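# Remove both clips from the cell, leads stay connected

## Task

Get both clips off the cell and set them down away from it so they no longer touch it. The strips must not be bent, and the leads must stay plugged in the whole time.

## Robot and tools

Robot: two 6-joint arms, left_arm and right_arm, each with a two-finger parallel gripper. Joint order for every arm, in commands and in all result lists: waist (joint1), shoulder (joint2), elbow (joint3), wrist pitch (joint4), wrist yaw (joint5), wrist roll (joint6). Wrist pitch is sign-flipped compared with the URDF, both in what you send and in what is reported. A URDF angle of 1.2 shows as about -1.2. Stated ranges use URDF signs: waist -2.618 to 3.054, shoulder 0.000 to 3.142, elbow 0.000 to 3.142, wrist pitch -1.571 to 1.571, wrist yaw -1.571 to 1.571, wrist roll -2.094 to 2.094 rad. The real end stops can differ by up to 0.059 rad.

Frame: all hand positions (metres) and quaternions (wxyz) are in the scene frame. Its origin is at table height, halfway between the nominal arm bases. +x points out over the table, +z points up, and left_arm is on the +y side; arm names do not match image sides. Actual bases: left_arm at (0, +0.292, 0) with quat (1, 0, 0, 0.014); right_arm at (-0.038, -0.319, 0) with quat (1, 0, 0, -0.007). end_effector_position is the point between the finger pads, about 1 cm short of the tips. Fingers point along gripper +z and open along gripper y. Reported poses may be off by a few cm, more at full reach. A camera stand sits behind the arms.

The row: every command row is one flat list of 14 numbers, each in [-1, 1]. The order is left_arm's 6 joints then its opening, followed by right_arm's 6 joints then its opening. Both arms always appear, even if only one moves. The joint numbers are offsets, not poses. They are measured from the Joint targets shown when the action (or call) begins, not from the row before. A value of 1.0 equals 2.224 rad for waist, shoulder and elbow, and 8.485 rad for the three wrist joints. Sending 0 keeps a joint at its current target, and repeating an offset moves the joint further. The opening number is absolute: +1 is fully open and -1 is closed. Any value in between drives the fingers until grip_measured reads that value. To leave a gripper unchanged, resend its current command, because 0 is a real half-open command.

execute_actions(actions, cameras): actions is a list of up to 15 actions. Each action is a table of up to 15 rows, one per 1/30 s control step. A short table repeats its last row to fill the 15 steps. An action is rejected for both arms if any joint would end more than 0.059 rad beyond its range. The whole call is rejected if the first action fails that check or any action is malformed. With an empty actions list you get the state and all camera images. cameras takes names, ["all"] or [].

move(target, speed, blend, opening_speed, grip_force, blocking, cameras): joint-space path to a target. target is one 14-number row, or a list of up to 15 rows used as waypoints. All offsets count from the same starting Joint targets, not from the previous waypoint. speed is in rad/s for the joint with the farthest to travel, 0.01 to 12.57, default 0.5; give one number or one per waypoint. blend is a corner radius in rad; the default 0 stops at each waypoint. opening_speed is the rate of change of the opening command per second, 0.2 or more; use it to close gently. grip_force is newtons per pad, 10 to 50; it stays in effect until changed, and lower values close slowly. blocking=false returns after about 0.5 s while the arms keep moving. The path does not avoid obstacles or the other arm. The result adds a "move:" line: done, off_target (stopped more than 0.035 rad from target), moving, held (a check blocked steps or clearance halted the path) or fault, plus limits=held if steps were held back. Neither done nor off_target tells you whether there was contact.

wait(seconds 0 to 10, cameras): lets time run with the last commands held. stop(cameras): brakes a running move. zoom_image(camera, region [x0,y0,x1,y1] in pixels, at most 504 by 504): enlarges part of the newest image from that camera. read_manual(section "licences") returns licence text only. finished_scene(scene: the current scene number) ends the scene for good; the clips must stay clear of the cell without the robot holding them.

Cameras: cam_head_left, cam_head_right, cam_high, cam_low, cam_left_wrist, cam_right_wrist, all 672x504. Wrist images can lag while the arm moves.

Result lines: Joint positions and Joint velocities, one block per arm, joints in the order above, then the finger-pad gap (0.094 m when fully open). Velocities may just say "within noise". Joint targets is the base for your next offsets. Joint torques are in N m and include gravity and friction; positive means toward larger position numbers, and joints 1 to 3 wrap at ±28. grip_measured is on the opening scale. An empty hand reads slightly wide. On a firmly gripped hard part it reads up to 0.064 narrower than the part. Tool commands lists the current opening commands. "joint sent to its limit" means a joint was clipped at its end stop. "joint command not followed" means the clearance check changed some targets. MOTOR HOT appears at 75 °C. OVER-TEMPERATURE FAULT at 90 °C folds that arm away for the rest of the scene, and at 100 °C it goes limp. Step readings may list joint angles at some control steps.

Heads-up: each control step keeps a joint target within 0.339 rad (big joints) or 2.2 rad (wrists) of the measured angle. Targets that would move the hand more than 200 mm are scaled back. To end a push or recover from being dragged, command targets back past the current positions. Do not let the arms or fingers press on each other, and never close one gripper on the other's fingers. Do not hit the table or fixed objects hard. Do not drop clips from a height, release them while moving, or let anything leave the table. Close slowly on delicate parts and avoid bending the strips or pulling the leads. Avoid loading the wrist-camera cables. Limit long stretched-out holds, which heat the motors.

Each tool is called by a JSON object that holds its "api" and its "payload".

## Session

{"api": "execute_actions", "payload": {"actions": []}}

Scene clock: 0.00 s.
left_arm: end_effector_position=(+0.3643, +0.1402, +0.2177) grip_measured=+1.000 end_effector_quat_wxyz=(+0.382, +0.115, +0.912, -0.096) | right_arm: end_effector_position=(+0.2213, -0.2201, +0.3368) grip_measured=+1.000 end_effector_quat_wxyz=(+0.485, +0.076, +0.856, +0.159)
Joint positions: left_arm=[-0.437 1.349 1.166 0.579 -0.026 -0.146 0.094] | right_arm=[0.547 0.87 1.207 0.856 0.266 0.554 0.094]
Joint velocities: within noise
Joint torques (N m): no reading
Heat: left arm: 39 °C; right arm: 43 °C.
Joint targets: left_arm=[-0.437 1.339 1.177 0.578 -0.027 -0.146] | right_arm=[0.547 0.864 1.216 0.853 0.271 0.551]
Tool commands: left_gripper/opening=+1.0 right_gripper/opening=+1.0

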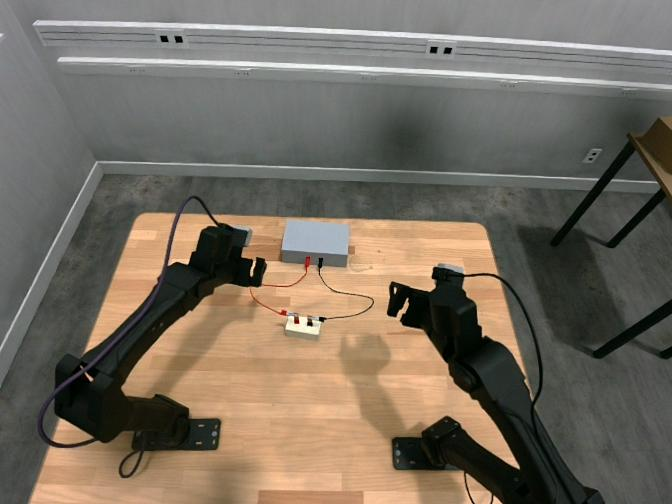

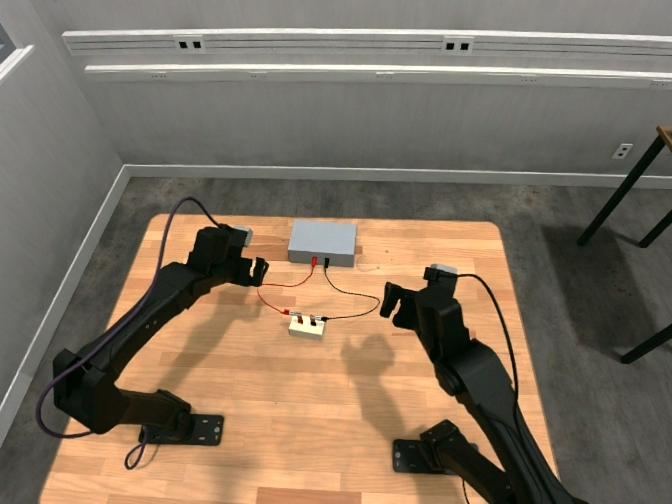

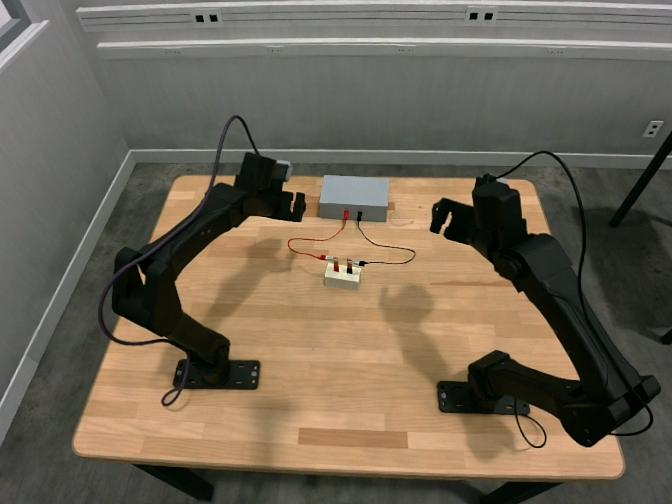

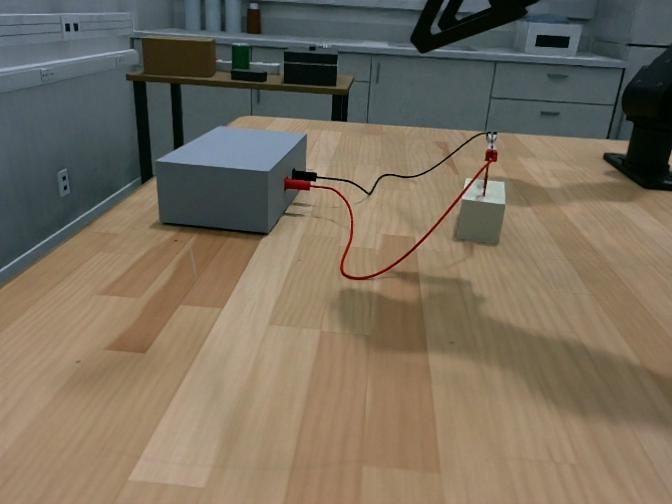

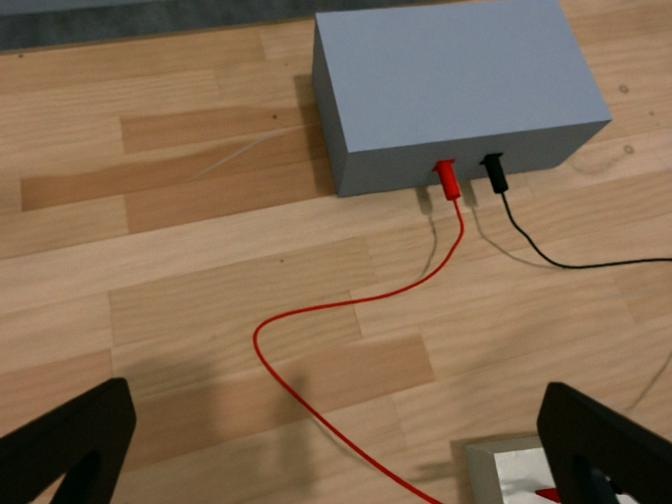

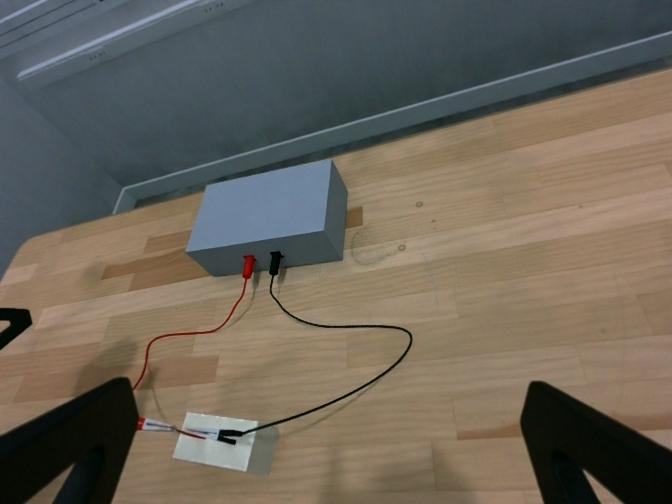

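{"api": "zoom_image", "payload": {"camera": "cam_head_left", "region": [240, 290, 360, 350]}}

{"api": "zoom_image", "payload": {"camera": "cam_low", "region": [430, 110, 550, 260]}}

{"api": "zoom_image", "payload": {"camera": "cam_high", "region": [300, 240, 400, 300]}}

{"api": "zoom_image", "payload": {"camera": "cam_right_wrist", "region": [110, 360, 310, 500]}}

Scaled by 4.200 from the camera's 672x504 image, which has a finer 960x720 frame.

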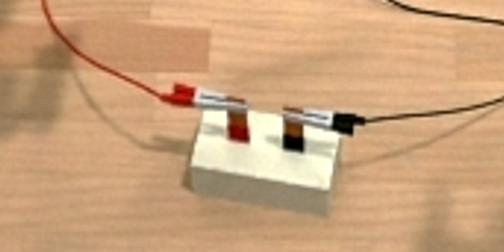

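Scaled by 3.360 from the camera's 672x504 image, which has a finer 960x720 frame.

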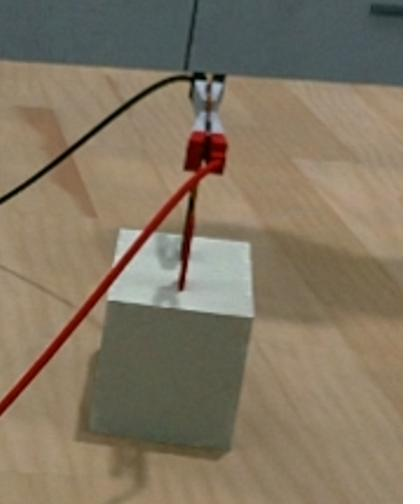

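Scaled by 5.040 from the camera's 672x504 image, which has a finer 960x720 frame.

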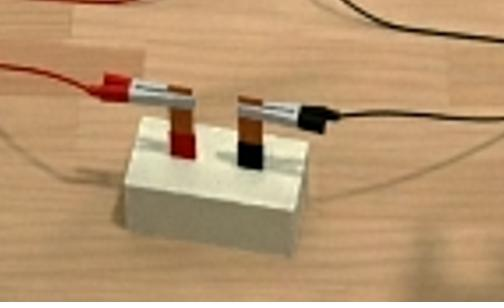

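Scaled by 2.520 from the camera's 672x504 image, which has a finer 960x720 frame.

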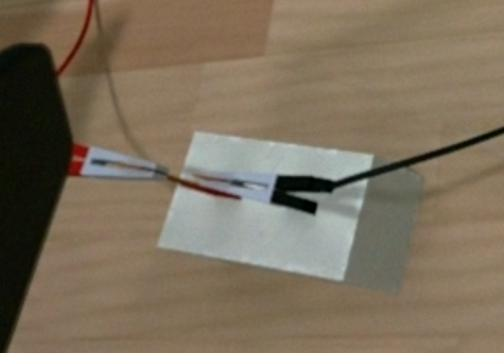

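{"api": "zoom_image", "payload": {"camera": "cam_head_right", "region": [250, 290, 370, 350]}}

{"api": "zoom_image", "payload": {"camera": "cam_head_left", "region": [270, 300, 340, 345]}}

{"api": "zoom_image", "payload": {"camera": "cam_low", "region": [460, 120, 520, 200]}}

Scaled by 4.200 from the camera's 672x504 image, which has a finer 960x720 frame.

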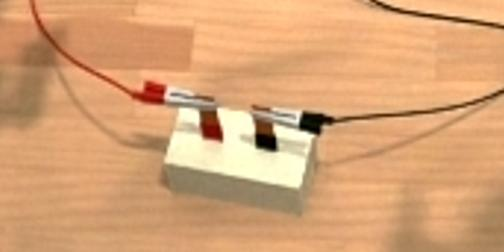

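Scaled by 7.200 from the camera's 672x504 image, which has a finer 960x720 frame.

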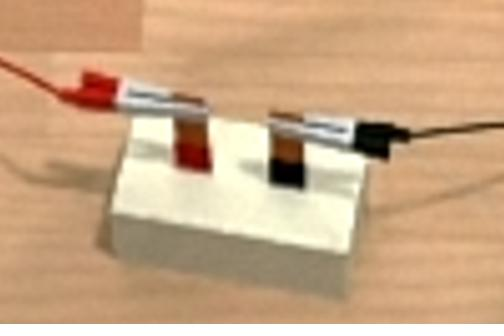

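Scaled by 6.300 from the camera's 672x504 image, which has a finer 960x720 frame.

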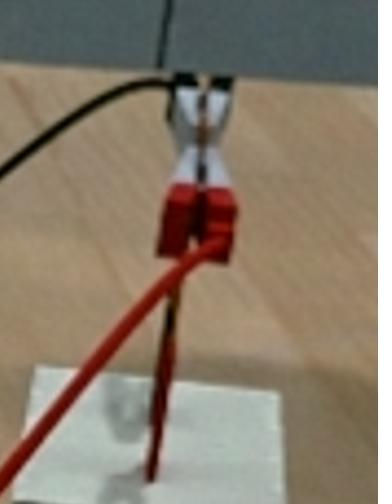

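{"api": "move", "payload": {"target": [-0.076,0.2149,0.2527,0.1078,0.0032,0.1486,1,0,0,0,0,0,0,1], "speed": 0.8, "cameras": ["all"]}}

Scene clock: 53.87 s.
left_arm: end_effector_position=(+0.2779, +0.1161, +0.1637) grip_measured=+1.000 end_effector_quat_wxyz=(+0.000, +0.743, +0.669, +0.007) | right_arm: end_effector_position=(+0.2213, -0.2201, +0.3368) grip_measured=+1.000 end_effector_quat_wxyz=(+0.485, +0.076, +0.856, +0.159)
Joint positions: left_arm=[-0.602 1.796 1.709 1.479 -0.012 1.104 0.094] | right_arm=[0.547 0.87 1.207 0.856 0.266 0.554 0.094]
Joint torques (N m): left_arm=[-0.46 -5.56 9.88 -0.3 0.13 0.1] | right_arm=[-0.03 -0.68 6.72 -1.78 0.15 -0.01]
Heat: left arm: 44 °C; right arm: 44 °C.
Joint targets: left_arm=[-0.606 1.817 1.739 1.493 0.000 1.115] | right_arm=[0.547 0.864 1.216 0.853 0.271 0.551]
move: done
camera_calibration:
cam_left_wrist: T_world_to_cam=[[-0.994231, 0.105501, -0.0193689, 0.268269], [0.0867311, 0.89694, 0.433563, -0.159402], [0.0631143, 0.429382, -0.900915, 0.168331], [0, 0, 0, 1]] pos_world=[0.269922, 0.042393, 0.225959]

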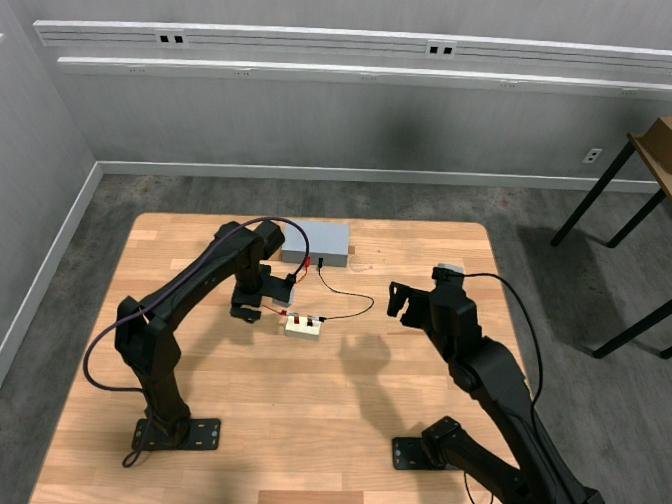

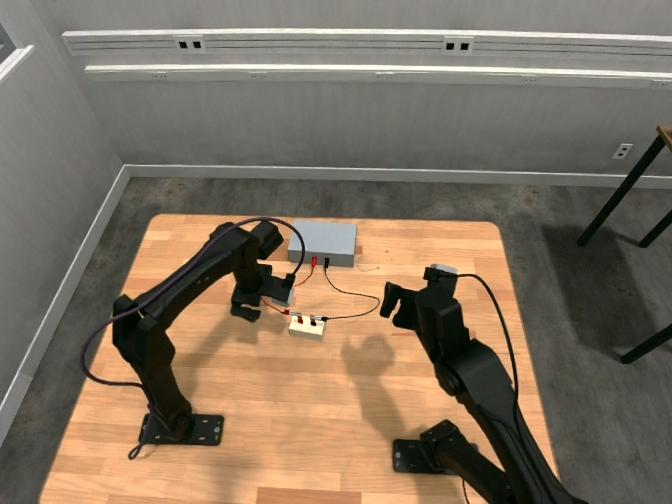

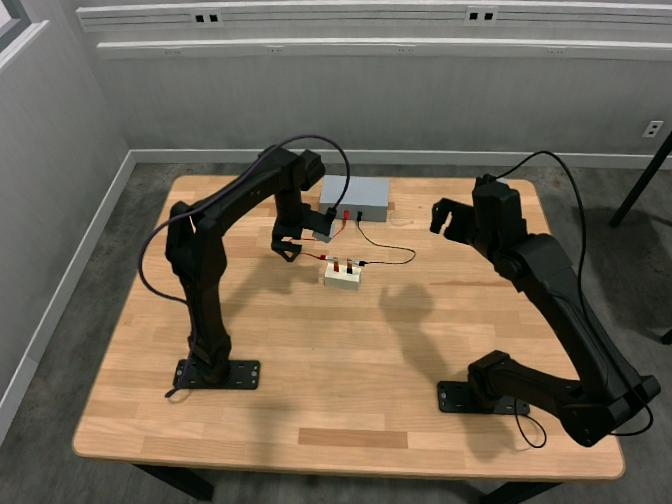

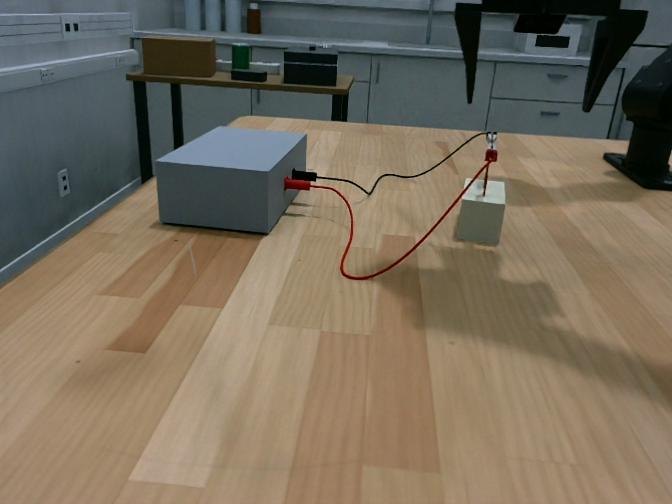

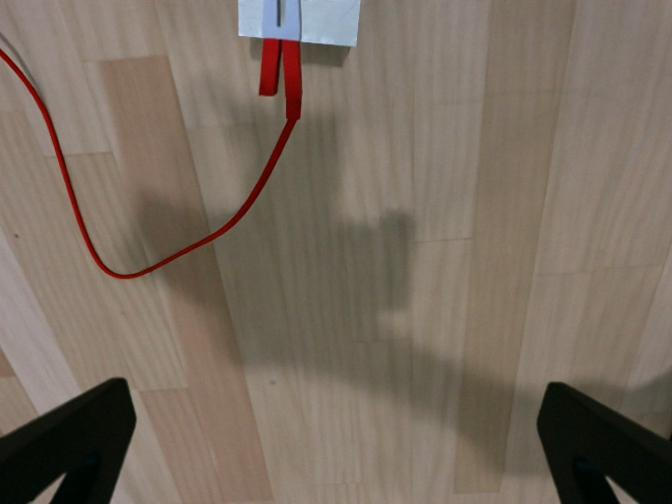

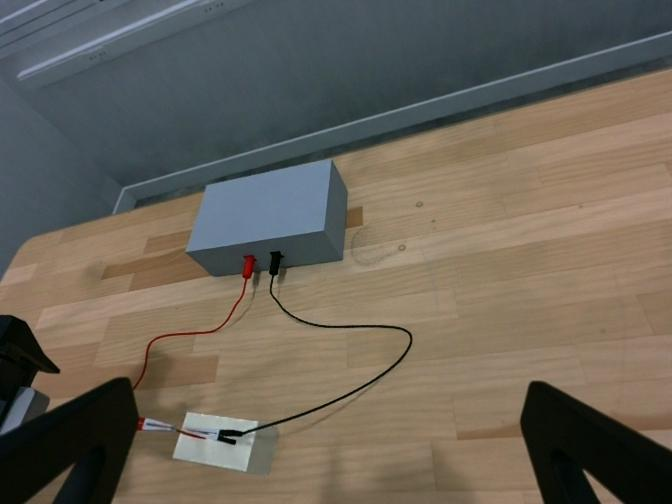

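{"api": "zoom_image", "payload": {"camera": "cam_left_wrist", "region": [220, 0, 380, 130]}}

Scaled by 3.150 from the camera's 672x504 image, which has a finer 960x720 frame.

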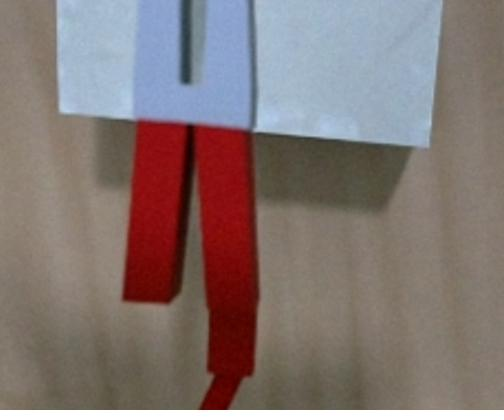

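{"api": "move", "payload": {"target": [-0.0499,0.0706,0.0459,-0.0065,0,-0.0131,1,0,0,0,0,0,0,1], "speed": 0.4, "cameras": ["cam_low","cam_left_wrist","cam_head_left"]}}

Scene clock: 73.00 s.
left_arm: end_effector_position=(+0.2832, +0.0613, +0.1369) grip_measured=+1.000 end_effector_quat_wxyz=(-0.010, +0.752, +0.659, +0.003) | right_arm: end_effector_position=(+0.2213, -0.2201, +0.3368) grip_measured=+1.000 end_effector_quat_wxyz=(+0.485, +0.076, +0.856, +0.159)
Joint positions: left_arm=[-0.719 1.956 1.811 1.444 -0.009 1.013 0.094] | right_arm=[0.547 0.87 1.207 0.856 0.266 0.554 0.094]
Joint torques (N m): left_arm=[0.09 -6.9 9.81 -0.48 0.09 -0.06] | right_arm=[-0.03 -0.69 6.69 -1.73 0.14 0.02]
Heat: left arm: 41 °C; right arm: 44 °C.
Joint targets: left_arm=[-0.717 1.974 1.841 1.438 0.000 1.004] | right_arm=[0.547 0.864 1.216 0.853 0.271 0.551]
move: done
camera_calibration:
cam_left_wrist: T_world_to_cam=[[-0.991382, 0.131002, 0.000367608, 0.273739], [0.117748, 0.88984, 0.440818, -0.108339], [0.057421, 0.437062, -0.897597, 0.168008], [0, 0, 0, 1]] pos_world=[0.274489, -0.0128862, 0.19846]
Images, in order (width x height): cam_head_left 672x504, cam_low 672x504, cam_left_wrist 672x504.

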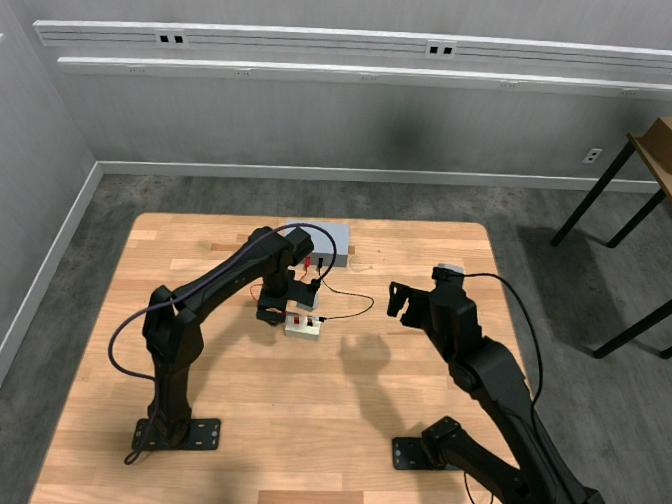

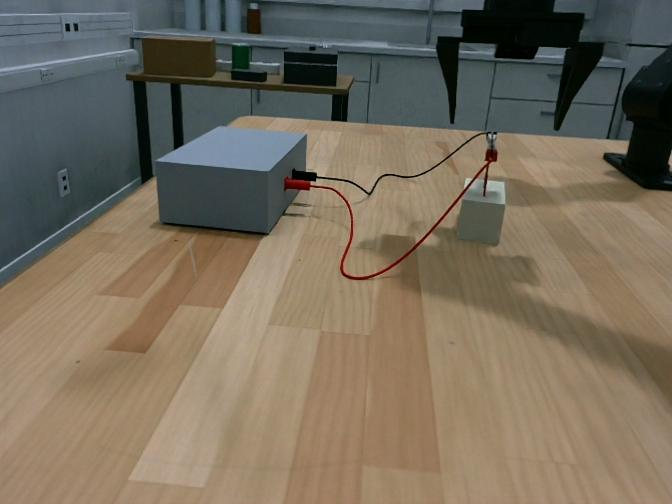

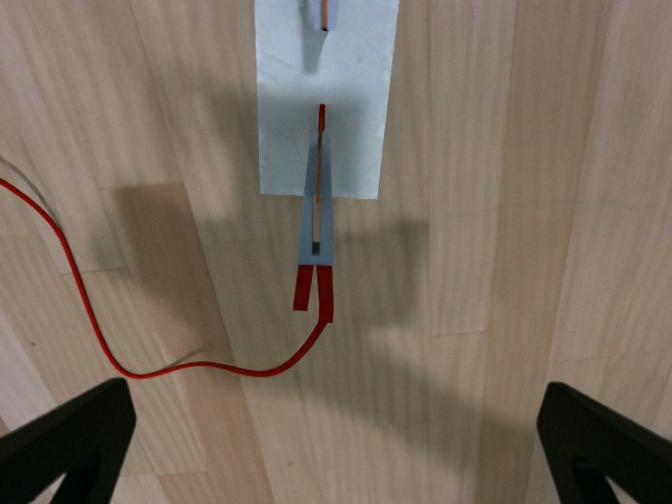

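{"api": "move", "payload": {"target": [-0.0058,0.0121,-0.0468,-0.0176,0,-0.0015,1,0,0,0,0,0,0,1], "speed": 0.2, "cameras": ["cam_low","cam_left_wrist"]}}

Scene clock: 81.63 s.
left_arm: end_effector_position=(+0.2986, +0.0461, +0.1135) grip_measured=+1.000 end_effector_quat_wxyz=(+0.020, +0.749, +0.662, +0.008) | right_arm: end_effector_position=(+0.2213, -0.2201, +0.3368) grip_measured=+1.000 end_effector_quat_wxyz=(+0.485, +0.076, +0.856, +0.159)
Joint positions: left_arm=[-0.724 1.977 1.748 1.299 -0.009 1 0.094] | right_arm=[0.547 0.87 1.207 0.856 0.266 0.554 0.094]
Joint torques (N m): left_arm=[-0.65 -6.79 6.15 -0.69 0.08 -0.09] | right_arm=[0.01 -0.65 6.75 -1.75 0.16 -0.03]
Heat: left arm: 41 °C; right arm: 43 °C.
Joint targets: left_arm=[-0.730 2.001 1.737 1.288 0.000 0.991] | right_arm=[0.547 0.864 1.216 0.853 0.271 0.551]
move: done
camera_calibration:
cam_left_wrist: T_world_to_cam=[[-0.991218, 0.122085, -0.0508113, 0.297153], [0.0906925, 0.907261, 0.410672, -0.0756298], [0.096236, 0.402458, -0.910366, 0.144239], [0, 0, 0, 1]] pos_world=[0.287522, -0.0257119, 0.177468]
Images, in order (width x height): cam_low 672x504, cam_left_wrist 672x504.

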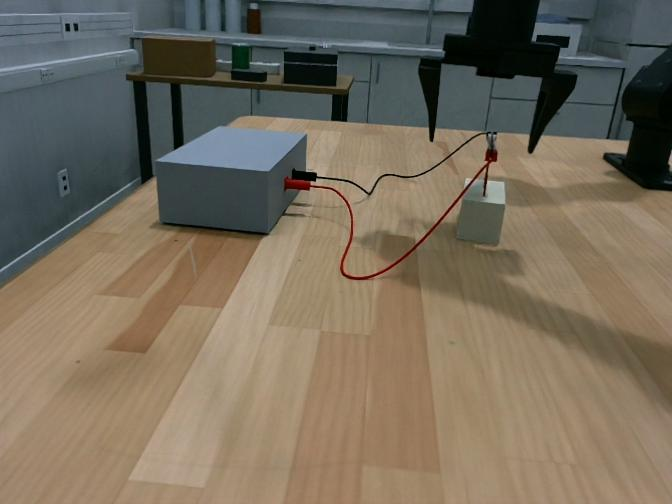

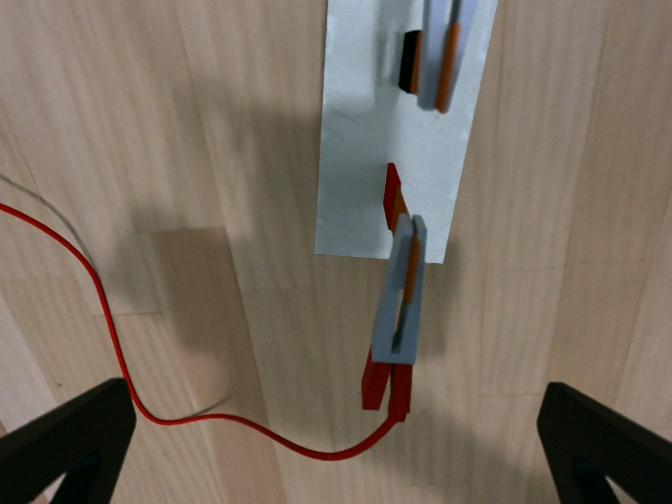

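{"api": "move", "payload": {"target": [-0.0027,0.0027,-0.0184,-0.0005,0.0011,-0.001,1,0,0,0,0,0,0,1], "speed": 0.1, "cameras": ["cam_left_wrist"]}}

Scene clock: 87.13 s.
left_arm: end_effector_position=(+0.2895, +0.0494, +0.1031) grip_measured=+1.000 end_effector_quat_wxyz=(+0.003, +0.749, +0.663, +0.003) | right_arm: end_effector_position=(+0.2213, -0.2201, +0.3368) grip_measured=+1.000 end_effector_quat_wxyz=(+0.485, +0.076, +0.856, +0.159)
Joint positions: left_arm=[-0.73 1.977 1.707 1.294 -0.004 0.991 0.094] | right_arm=[0.547 0.87 1.207 0.856 0.266 0.554 0.094]
Joint torques (N m): left_arm=[-0.7 -6.26 6.08 -0.59 0.12 -0.14] | right_arm=[0.08 -0.69 6.74 -1.73 0.14 -0.02]
Heat: left arm: 40 °C; right arm: 43 °C.
Joint targets: left_arm=[-0.736 2.007 1.696 1.284 0.009 0.982] | right_arm=[0.547 0.864 1.216 0.853 0.271 0.551]
move: done
camera_calibration:
cam_left_wrist: T_world_to_cam=[[-0.992494, 0.120929, -0.0182345, 0.284282], [0.101768, 0.899353, 0.425214, -0.0778914], [0.0678198, 0.420166, -0.904909, 0.141079], [0, 0, 0, 1]] pos_world=[0.280507, -0.0236027, 0.165968]
Images, in order (width x height): cam_left_wrist 672x504.

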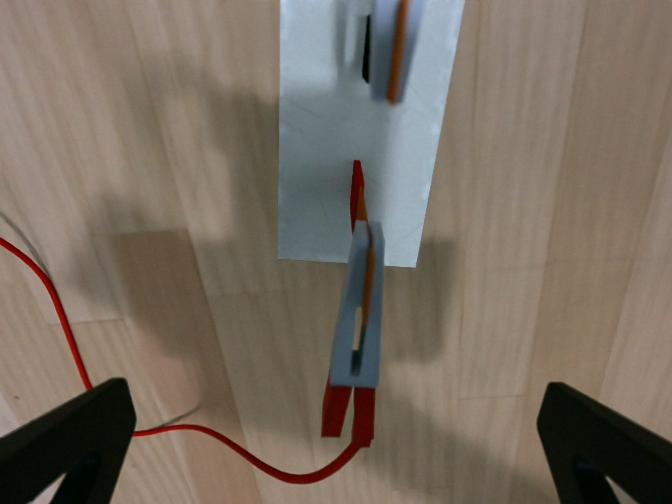

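{"api": "move", "payload": {"target": [-0.0018,-0.0017,-0.006,-0.0011,0,0.0085,1,0,0,0,0,0,0,1], "speed": 0.1, "cameras": ["cam_left_wrist","cam_low"]}}

{"api": "zoom_image", "payload": {"camera": "cam_left_wrist", "region": [240, 200, 480, 480]}}

Scene clock: 101.80 s.
left_arm: end_effector_position=(+0.2879, +0.0488, +0.0999) grip_measured=+1.000 end_effector_quat_wxyz=(+0.001, +0.767, +0.642, +0.002) | right_arm: end_effector_position=(+0.2213, -0.2201, +0.3368) grip_measured=+1.000 end_effector_quat_wxyz=(+0.485, +0.076, +0.856, +0.159)
Joint positions: left_arm=[-0.734 1.977 1.695 1.285 -0.004 1.044 0.094] | right_arm=[0.547 0.87 1.207 0.856 0.266 0.554 0.094]
Joint torques (N m): left_arm=[-0.65 -6.61 5.98 -0.53 0.13 0.09] | right_arm=[-0.14 -0.61 6.74 -1.76 0.16 -0.04]
Heat: left arm: 40 °C; right arm: 43 °C.
Joint targets: left_arm=[-0.740 2.003 1.682 1.275 0.009 1.055] | right_arm=[0.547 0.864 1.216 0.853 0.271 0.551]
move: done
camera_calibration:
cam_left_wrist: T_world_to_cam=[[-0.984192, 0.176443, -0.0153051, 0.277293], [0.153158, 0.891323, 0.426716, -0.0903407], [0.0889329, 0.417626, -0.904256, 0.132567], [0, 0, 0, 1]] pos_world=[0.274956, -0.0237669, 0.162668]
Images, in order (width x height): cam_low 672x504, cam_left_wrist 672x504.

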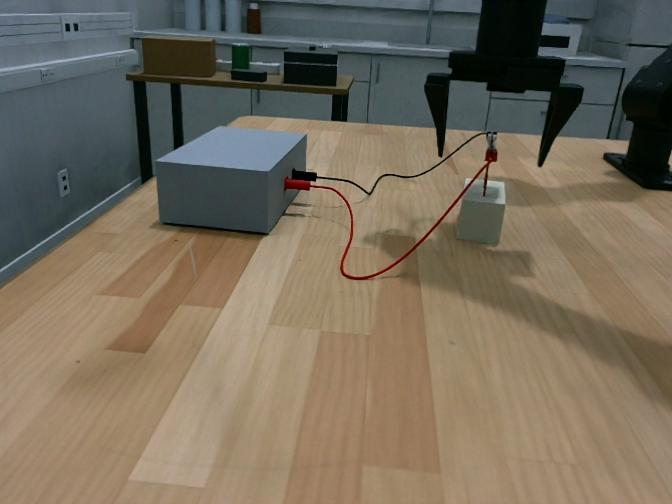

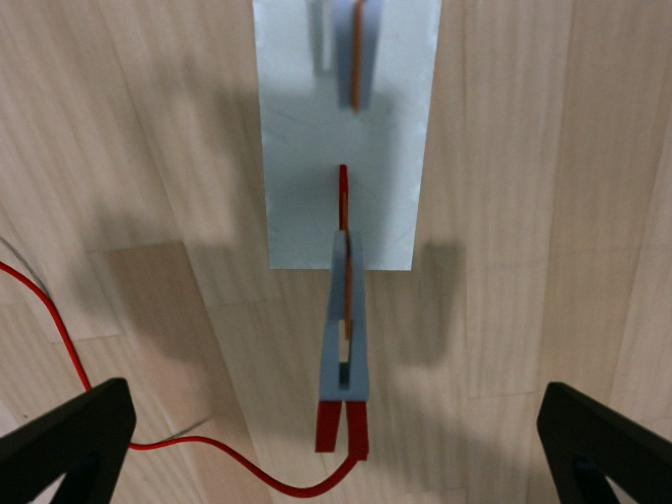

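Scaled by 1.800 from the camera's 672x504 image, which has a finer 960x720 frame.

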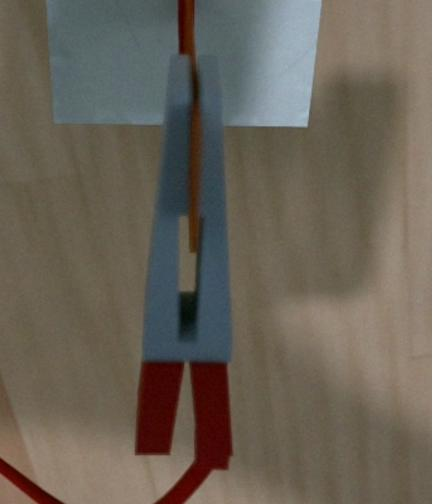

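{"api": "move", "payload": {"target": [0,0,0,0,0,0,-0.5,0,0,0,0,0,0,1], "opening_speed": 0.8, "cameras": ["cam_left_wrist","cam_low"]}}

{"api": "zoom_image", "payload": {"camera": "cam_left_wrist", "region": [240, 300, 440, 500]}}

{"api": "zoom_image", "payload": {"camera": "cam_low", "region": [440, 100, 560, 200]}}

Scene clock: 107.87 s.
left_arm: end_effector_position=(+0.2880, +0.0486, +0.0999) grip_measured=-0.498 end_effector_quat_wxyz=(+0.002, +0.767, +0.641, +0.002) | right_arm: end_effector_position=(+0.2213, -0.2201, +0.3368) grip_measured=+1.000 end_effector_quat_wxyz=(+0.485, +0.076, +0.856, +0.159)
Joint positions: left_arm=[-0.734 1.977 1.695 1.284 -0.004 1.044 0.024] | right_arm=[0.547 0.87 1.207 0.856 0.266 0.554 0.094]
Joint torques (N m): left_arm=[-0.64 -6.58 6.13 -0.55 0.13 0.07] | right_arm=[-0.13 -0.59 6.76 -1.77 0.14 -0.02]
Heat: left arm: 40 °C; right arm: 43 °C.
Joint targets: left_arm=[-0.740 2.003 1.682 1.275 0.009 1.055] | right_arm=[0.547 0.864 1.216 0.853 0.271 0.551]
move: done
camera_calibration:
cam_left_wrist: T_world_to_cam=[[-0.984049, 0.177192, -0.0158525, 0.277377], [0.153673, 0.89155, 0.426055, -0.0902804], [0.0896268, 0.416822, -0.904559, 0.132448], [0, 0, 0, 1]] pos_world=[0.274956, -0.0238668, 0.162668]
Images, in order (width x height): cam_low 672x504, cam_left_wrist 672x504.

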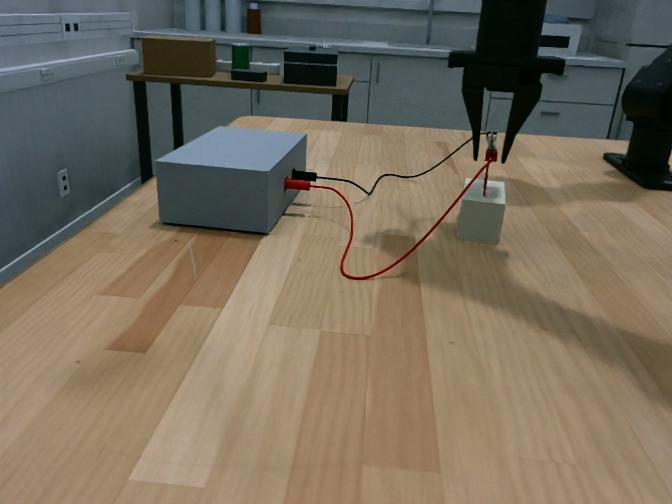

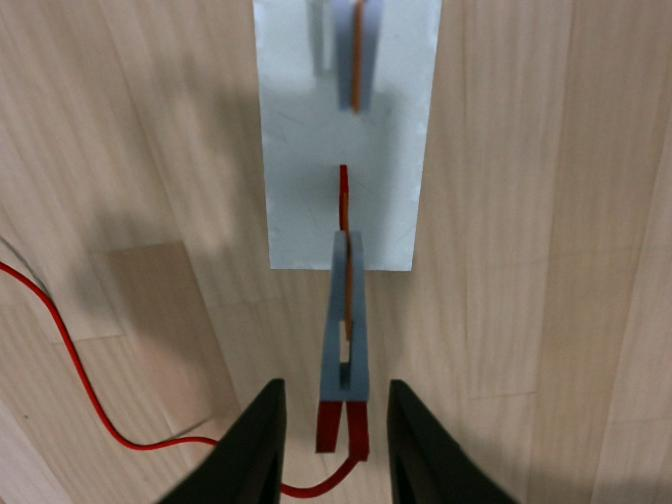

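Scaled by 2.520 from the camera's 672x504 image, which has a finer 960x720 frame.

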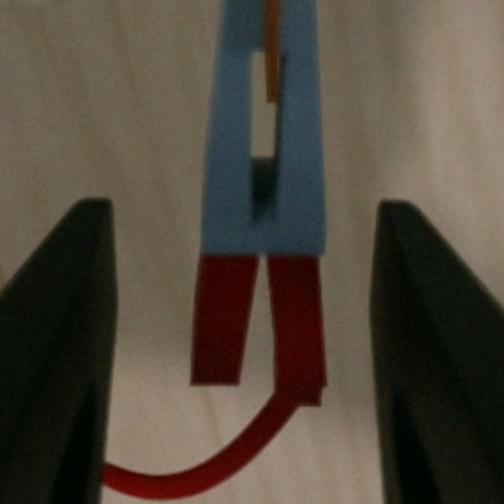

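Scaled by 4.200 from the camera's 672x504 image, which has a finer 960x720 frame.

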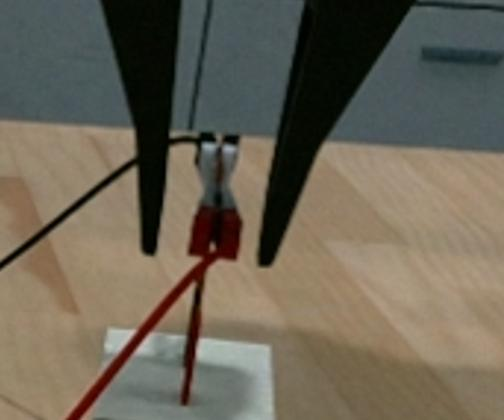

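{"api": "move", "payload": {"target": [-0.0010,-0.0018,-0.0024,-0.0003,0,0,-0.5,0,0,0,0,0,0,1], "speed": 0.1, "cameras": ["cam_left_wrist"]}}

{"api": "zoom_image", "payload": {"camera": "cam_left_wrist", "region": [240, 300, 440, 500]}}

Scene clock: 112.57 s.
left_arm: end_effector_position=(+0.2878, +0.0476, +0.0999) grip_measured=-0.498 end_effector_quat_wxyz=(+0.003, +0.768, +0.640, +0.002) | right_arm: end_effector_position=(+0.2213, -0.2201, +0.3368) grip_measured=+1.000 end_effector_quat_wxyz=(+0.485, +0.076, +0.856, +0.159)
Joint positions: left_arm=[-0.736 1.977 1.695 1.282 -0.004 1.044 0.024] | right_arm=[0.547 0.87 1.207 0.856 0.266 0.554 0.094]
Joint torques (N m): left_arm=[-0.59 -6.86 5.57 -0.52 0.14 0.11] | right_arm=[0.08 -0.66 6.68 -1.77 0.11 -0.02]
Heat: left arm: 39 °C; right arm: 43 °C.
Joint targets: left_arm=[-0.742 1.999 1.677 1.272 0.009 1.055] | right_arm=[0.547 0.864 1.216 0.853 0.271 0.551]
move: done
camera_calibration:
cam_left_wrist: T_world_to_cam=[[-0.983615, 0.17943, -0.0175123, 0.27735], [0.155097, 0.89172, 0.425182, -0.0897044], [0.0919065, 0.415499, -0.904939, 0.132352], [0, 0, 0, 1]] pos_world=[0.274554, -0.024766, 0.162768]
Images, in order (width x height): cam_left_wrist 672x504.

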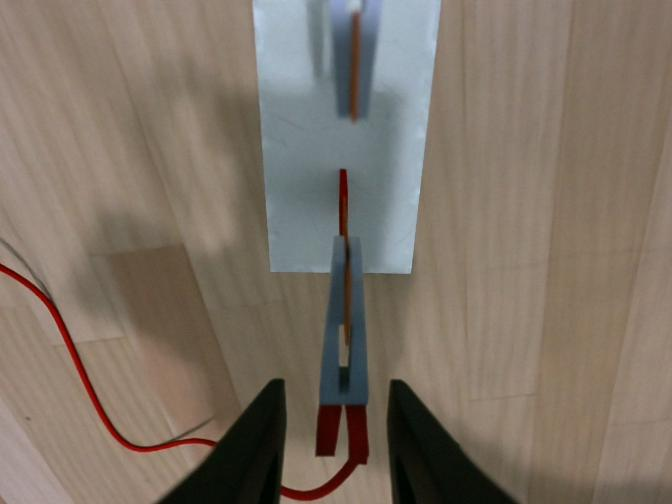

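Scaled by 2.520 from the camera's 672x504 image, which has a finer 960x720 frame.

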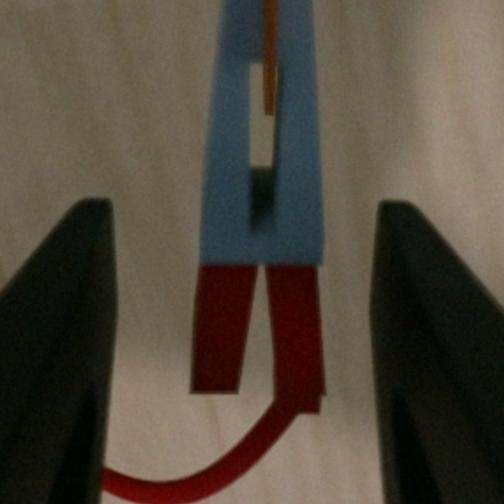

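{"api": "move", "payload": {"target": [0,0,0,0.0029,0,0,-0.5,0,0,0,0,0,0,1], "speed": 0.1, "cameras": ["cam_left_wrist"]}}

{"api": "zoom_image", "payload": {"camera": "cam_left_wrist", "region": [240, 300, 440, 500]}}

Scene clock: 118.47 s.
left_arm: end_effector_position=(+0.2874, +0.0479, +0.0999) grip_measured=-0.498 end_effector_quat_wxyz=(+0.002, +0.768, +0.640, +0.002) | right_arm: end_effector_position=(+0.2213, -0.2201, +0.3368) grip_measured=+1.000 end_effector_quat_wxyz=(+0.485, +0.076, +0.856, +0.159)
Joint positions: left_arm=[-0.736 1.977 1.695 1.284 -0.004 1.044 0.024] | right_arm=[0.547 0.87 1.207 0.856 0.266 0.554 0.094]
Joint torques (N m): left_arm=[-0.54 -6.89 5.52 -0.28 0.12 0.08] | right_arm=[-0.05 -0.62 6.8 -1.76 0.13 -0.02]
Heat: left arm: 39 °C; right arm: 43 °C.
Joint targets: left_arm=[-0.742 1.999 1.677 1.297 0.009 1.055] | right_arm=[0.547 0.864 1.216 0.853 0.271 0.551]
move: done
camera_calibration:
cam_left_wrist: T_world_to_cam=[[-0.983655, 0.179371, -0.0157826, 0.276727], [0.15567, 0.891177, 0.426111, -0.090205], [0.0904969, 0.416689, -0.904533, 0.132514], [0, 0, 0, 1]] pos_world=[0.274254, -0.0244653, 0.162668]
Images, in order (width x height): cam_left_wrist 672x504.

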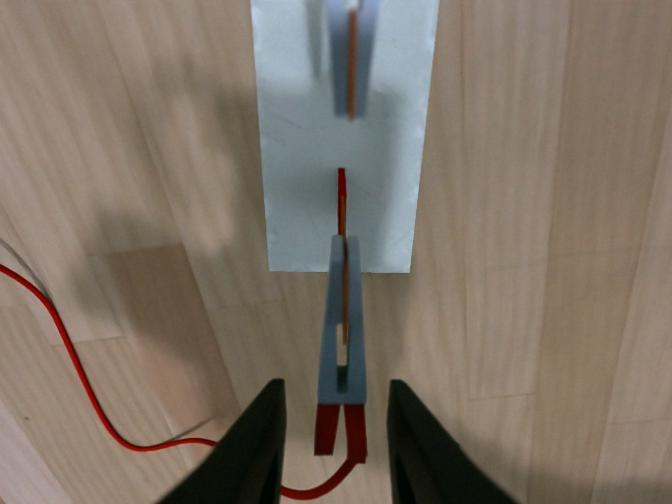

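Scaled by 2.520 from the camera's 672x504 image, which has a finer 960x720 frame.

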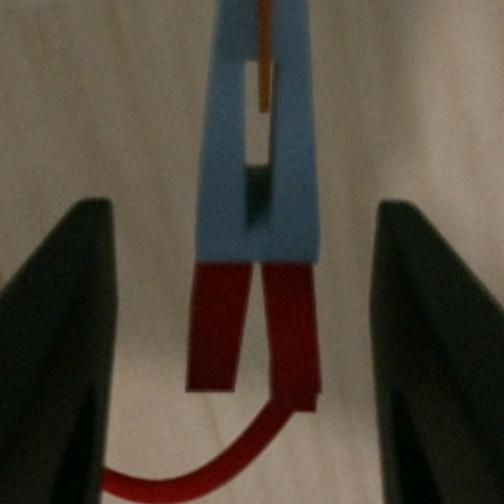

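{"api": "move", "payload": {"target": [0,0,0,0.0004,0,0,-0.6,0,0,0,0,0,0,1], "speed": 0.1, "opening_speed": 0.5, "cameras": ["cam_left_wrist"]}}

{"api": "zoom_image", "payload": {"camera": "cam_left_wrist", "region": [240, 300, 440, 500]}}

Scene clock: 121.60 s.
left_arm: end_effector_position=(+0.2867, +0.0486, +0.0999) grip_measured=-0.598 end_effector_quat_wxyz=(+0.000, +0.768, +0.640, +0.002) | right_arm: end_effector_position=(+0.2213, -0.2201, +0.3368) grip_measured=+1.000 end_effector_quat_wxyz=(+0.485, +0.076, +0.856, +0.159)
Joint positions: left_arm=[-0.736 1.977 1.695 1.288 -0.004 1.044 0.019] | right_arm=[0.547 0.87 1.207 0.856 0.266 0.554 0.094]
Joint torques (N m): left_arm=[-0.65 -6.89 5.53 -0.26 0.14 0.09] | right_arm=[-0.08 -0.72 6.82 -1.75 0.14 0.01]
Heat: left arm: 39 °C; right arm: 43 °C.
Joint targets: left_arm=[-0.742 1.999 1.677 1.300 0.009 1.055] | right_arm=[0.547 0.864 1.216 0.853 0.271 0.551]
move: done
camera_calibration:
cam_left_wrist: T_world_to_cam=[[-0.98369, 0.179441, -0.0124823, 0.275536], [0.156941, 0.890111, 0.427869, -0.0910856], [0.0878879, 0.418931, -0.903755, 0.132952], [0, 0, 0, 1]] pos_world=[0.273652, -0.024064, 0.162568]
Images, in order (width x height): cam_left_wrist 672x504.

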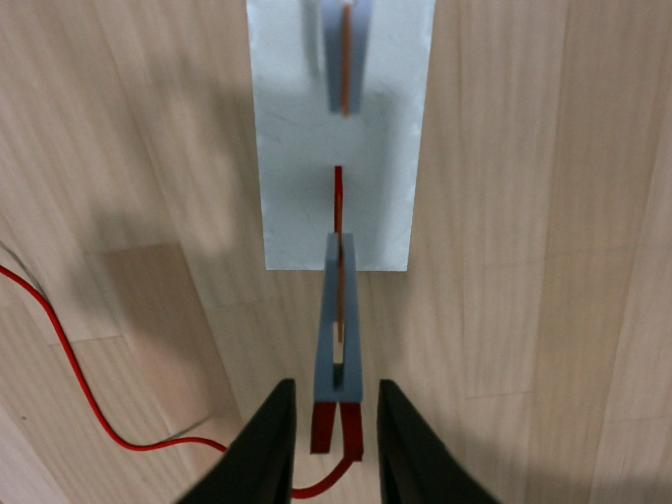

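Scaled by 2.520 from the camera's 672x504 image, which has a finer 960x720 frame.

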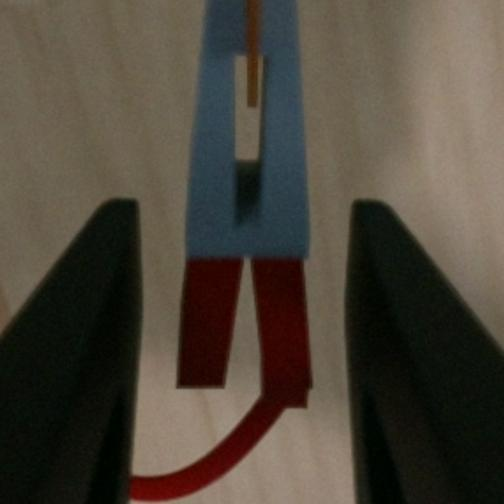

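{"api": "move", "payload": {"target": [0,0,0,0,0,0,-0.75,0,0,0,0,0,0,1], "speed": 0.1, "opening_speed": 0.3, "grip_force": [25,50], "cameras": ["cam_left_wrist"]}}

{"api": "zoom_image", "payload": {"camera": "cam_left_wrist", "region": [240, 200, 440, 500]}}

Scene clock: 125.27 s.
left_arm: end_effector_position=(+0.2867, +0.0486, +0.0999) grip_measured=-0.748 end_effector_quat_wxyz=(+0.000, +0.768, +0.640, +0.002) | right_arm: end_effector_position=(+0.2213, -0.2201, +0.3368) grip_measured=+1.000 end_effector_quat_wxyz=(+0.485, +0.076, +0.856, +0.159)
Joint positions: left_arm=[-0.736 1.977 1.695 1.288 -0.004 1.044 0.012] | right_arm=[0.547 0.87 1.207 0.856 0.266 0.554 0.094]
Joint torques (N m): left_arm=[-0.57 -6.93 5.52 -0.29 0.16 0.09] | right_arm=[-0.14 -0.68 6.76 -1.77 0.12 -0.02]
Heat: left arm: 39 °C; right arm: 43 °C.
Joint targets: left_arm=[-0.742 1.999 1.677 1.300 0.009 1.055] | right_arm=[0.547 0.864 1.216 0.853 0.271 0.551]
grip_force (N): 25, 50
move: done
camera_calibration:
cam_left_wrist: T_world_to_cam=[[-0.98369, 0.179441, -0.0124823, 0.275536], [0.156941, 0.890111, 0.427869, -0.0910856], [0.0878879, 0.418931, -0.903755, 0.132952], [0, 0, 0, 1]] pos_world=[0.273652, -0.024064, 0.162568]
Images, in order (width x height): cam_left_wrist 672x504.

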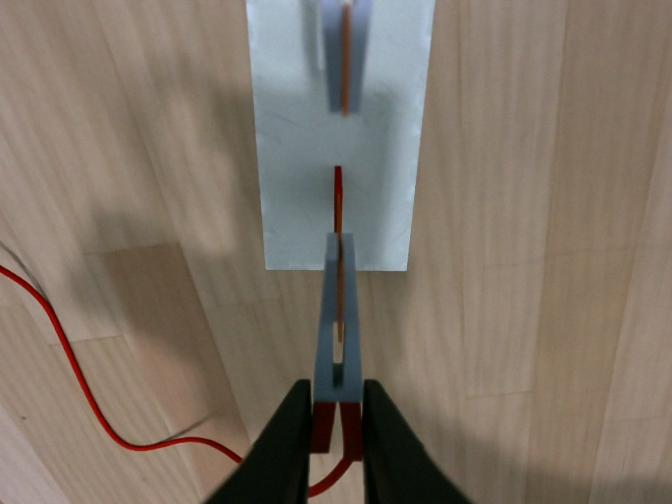

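Scaled by 1.680 from the camera's 672x504 image, which has a finer 960x720 frame.

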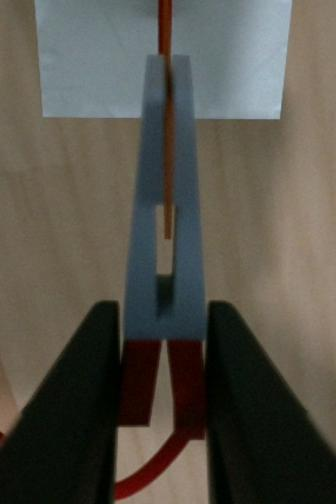

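{"api": "move", "payload": {"target": [0,0,0,0,0,0,-0.81,0,0,0,0,0,0,1], "speed": 0.1, "opening_speed": 0.2, "cameras": ["cam_left_wrist"]}}

{"api": "zoom_image", "payload": {"camera": "cam_left_wrist", "region": [240, 200, 440, 500]}}

Scene clock: 128.40 s.
left_arm: end_effector_position=(+0.2857, +0.0495, +0.0986) grip_measured=-0.805 end_effector_quat_wxyz=(-0.003, +0.768, +0.640, +0.001) | right_arm: end_effector_position=(+0.2213, -0.2201, +0.3368) grip_measured=+1.000 end_effector_quat_wxyz=(+0.485, +0.076, +0.856, +0.159)
Joint positions: left_arm=[-0.736 1.977 1.69 1.288 -0.004 1.044 0.009] | right_arm=[0.547 0.87 1.207 0.856 0.266 0.554 0.094]
Joint torques (N m): left_arm=[-0.7 -6.86 5.97 -0.29 0.15 0.1] | right_arm=[-0.03 -0.59 6.68 -1.75 0.15 -0.02]
Heat: left arm: 39 °C; right arm: 43 °C.
Joint targets: left_arm=[-0.742 1.999 1.677 1.300 0.009 1.055] | right_arm=[0.547 0.864 1.216 0.853 0.271 0.551]
grip_force (N): 25, 50
move: done
camera_calibration:
cam_left_wrist: T_world_to_cam=[[-0.983725, 0.179508, -0.00790455, 0.273876], [0.158696, 0.888621, 0.430312, -0.0918493], [0.0842683, 0.422054, -0.902646, 0.132255], [0, 0, 0, 1]] pos_world=[0.27285, -0.0233621, 0.161068]
Images, in order (width x height): cam_left_wrist 672x504.

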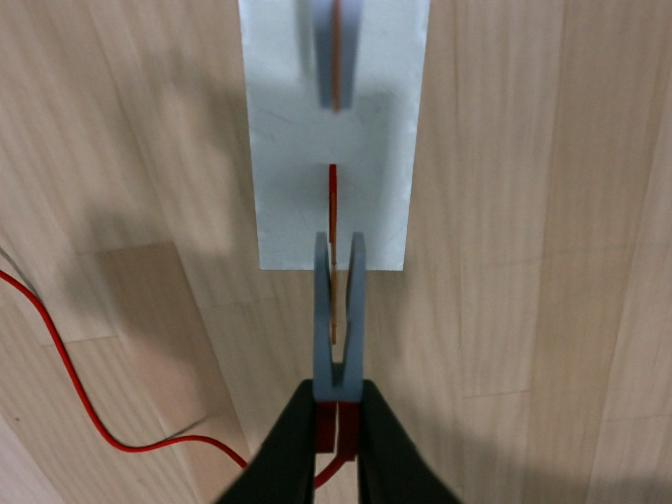

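Scaled by 1.680 from the camera's 672x504 image, which has a finer 960x720 frame.

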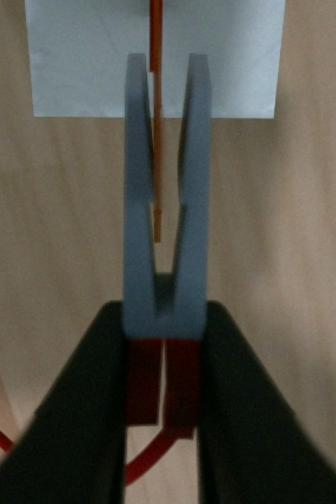

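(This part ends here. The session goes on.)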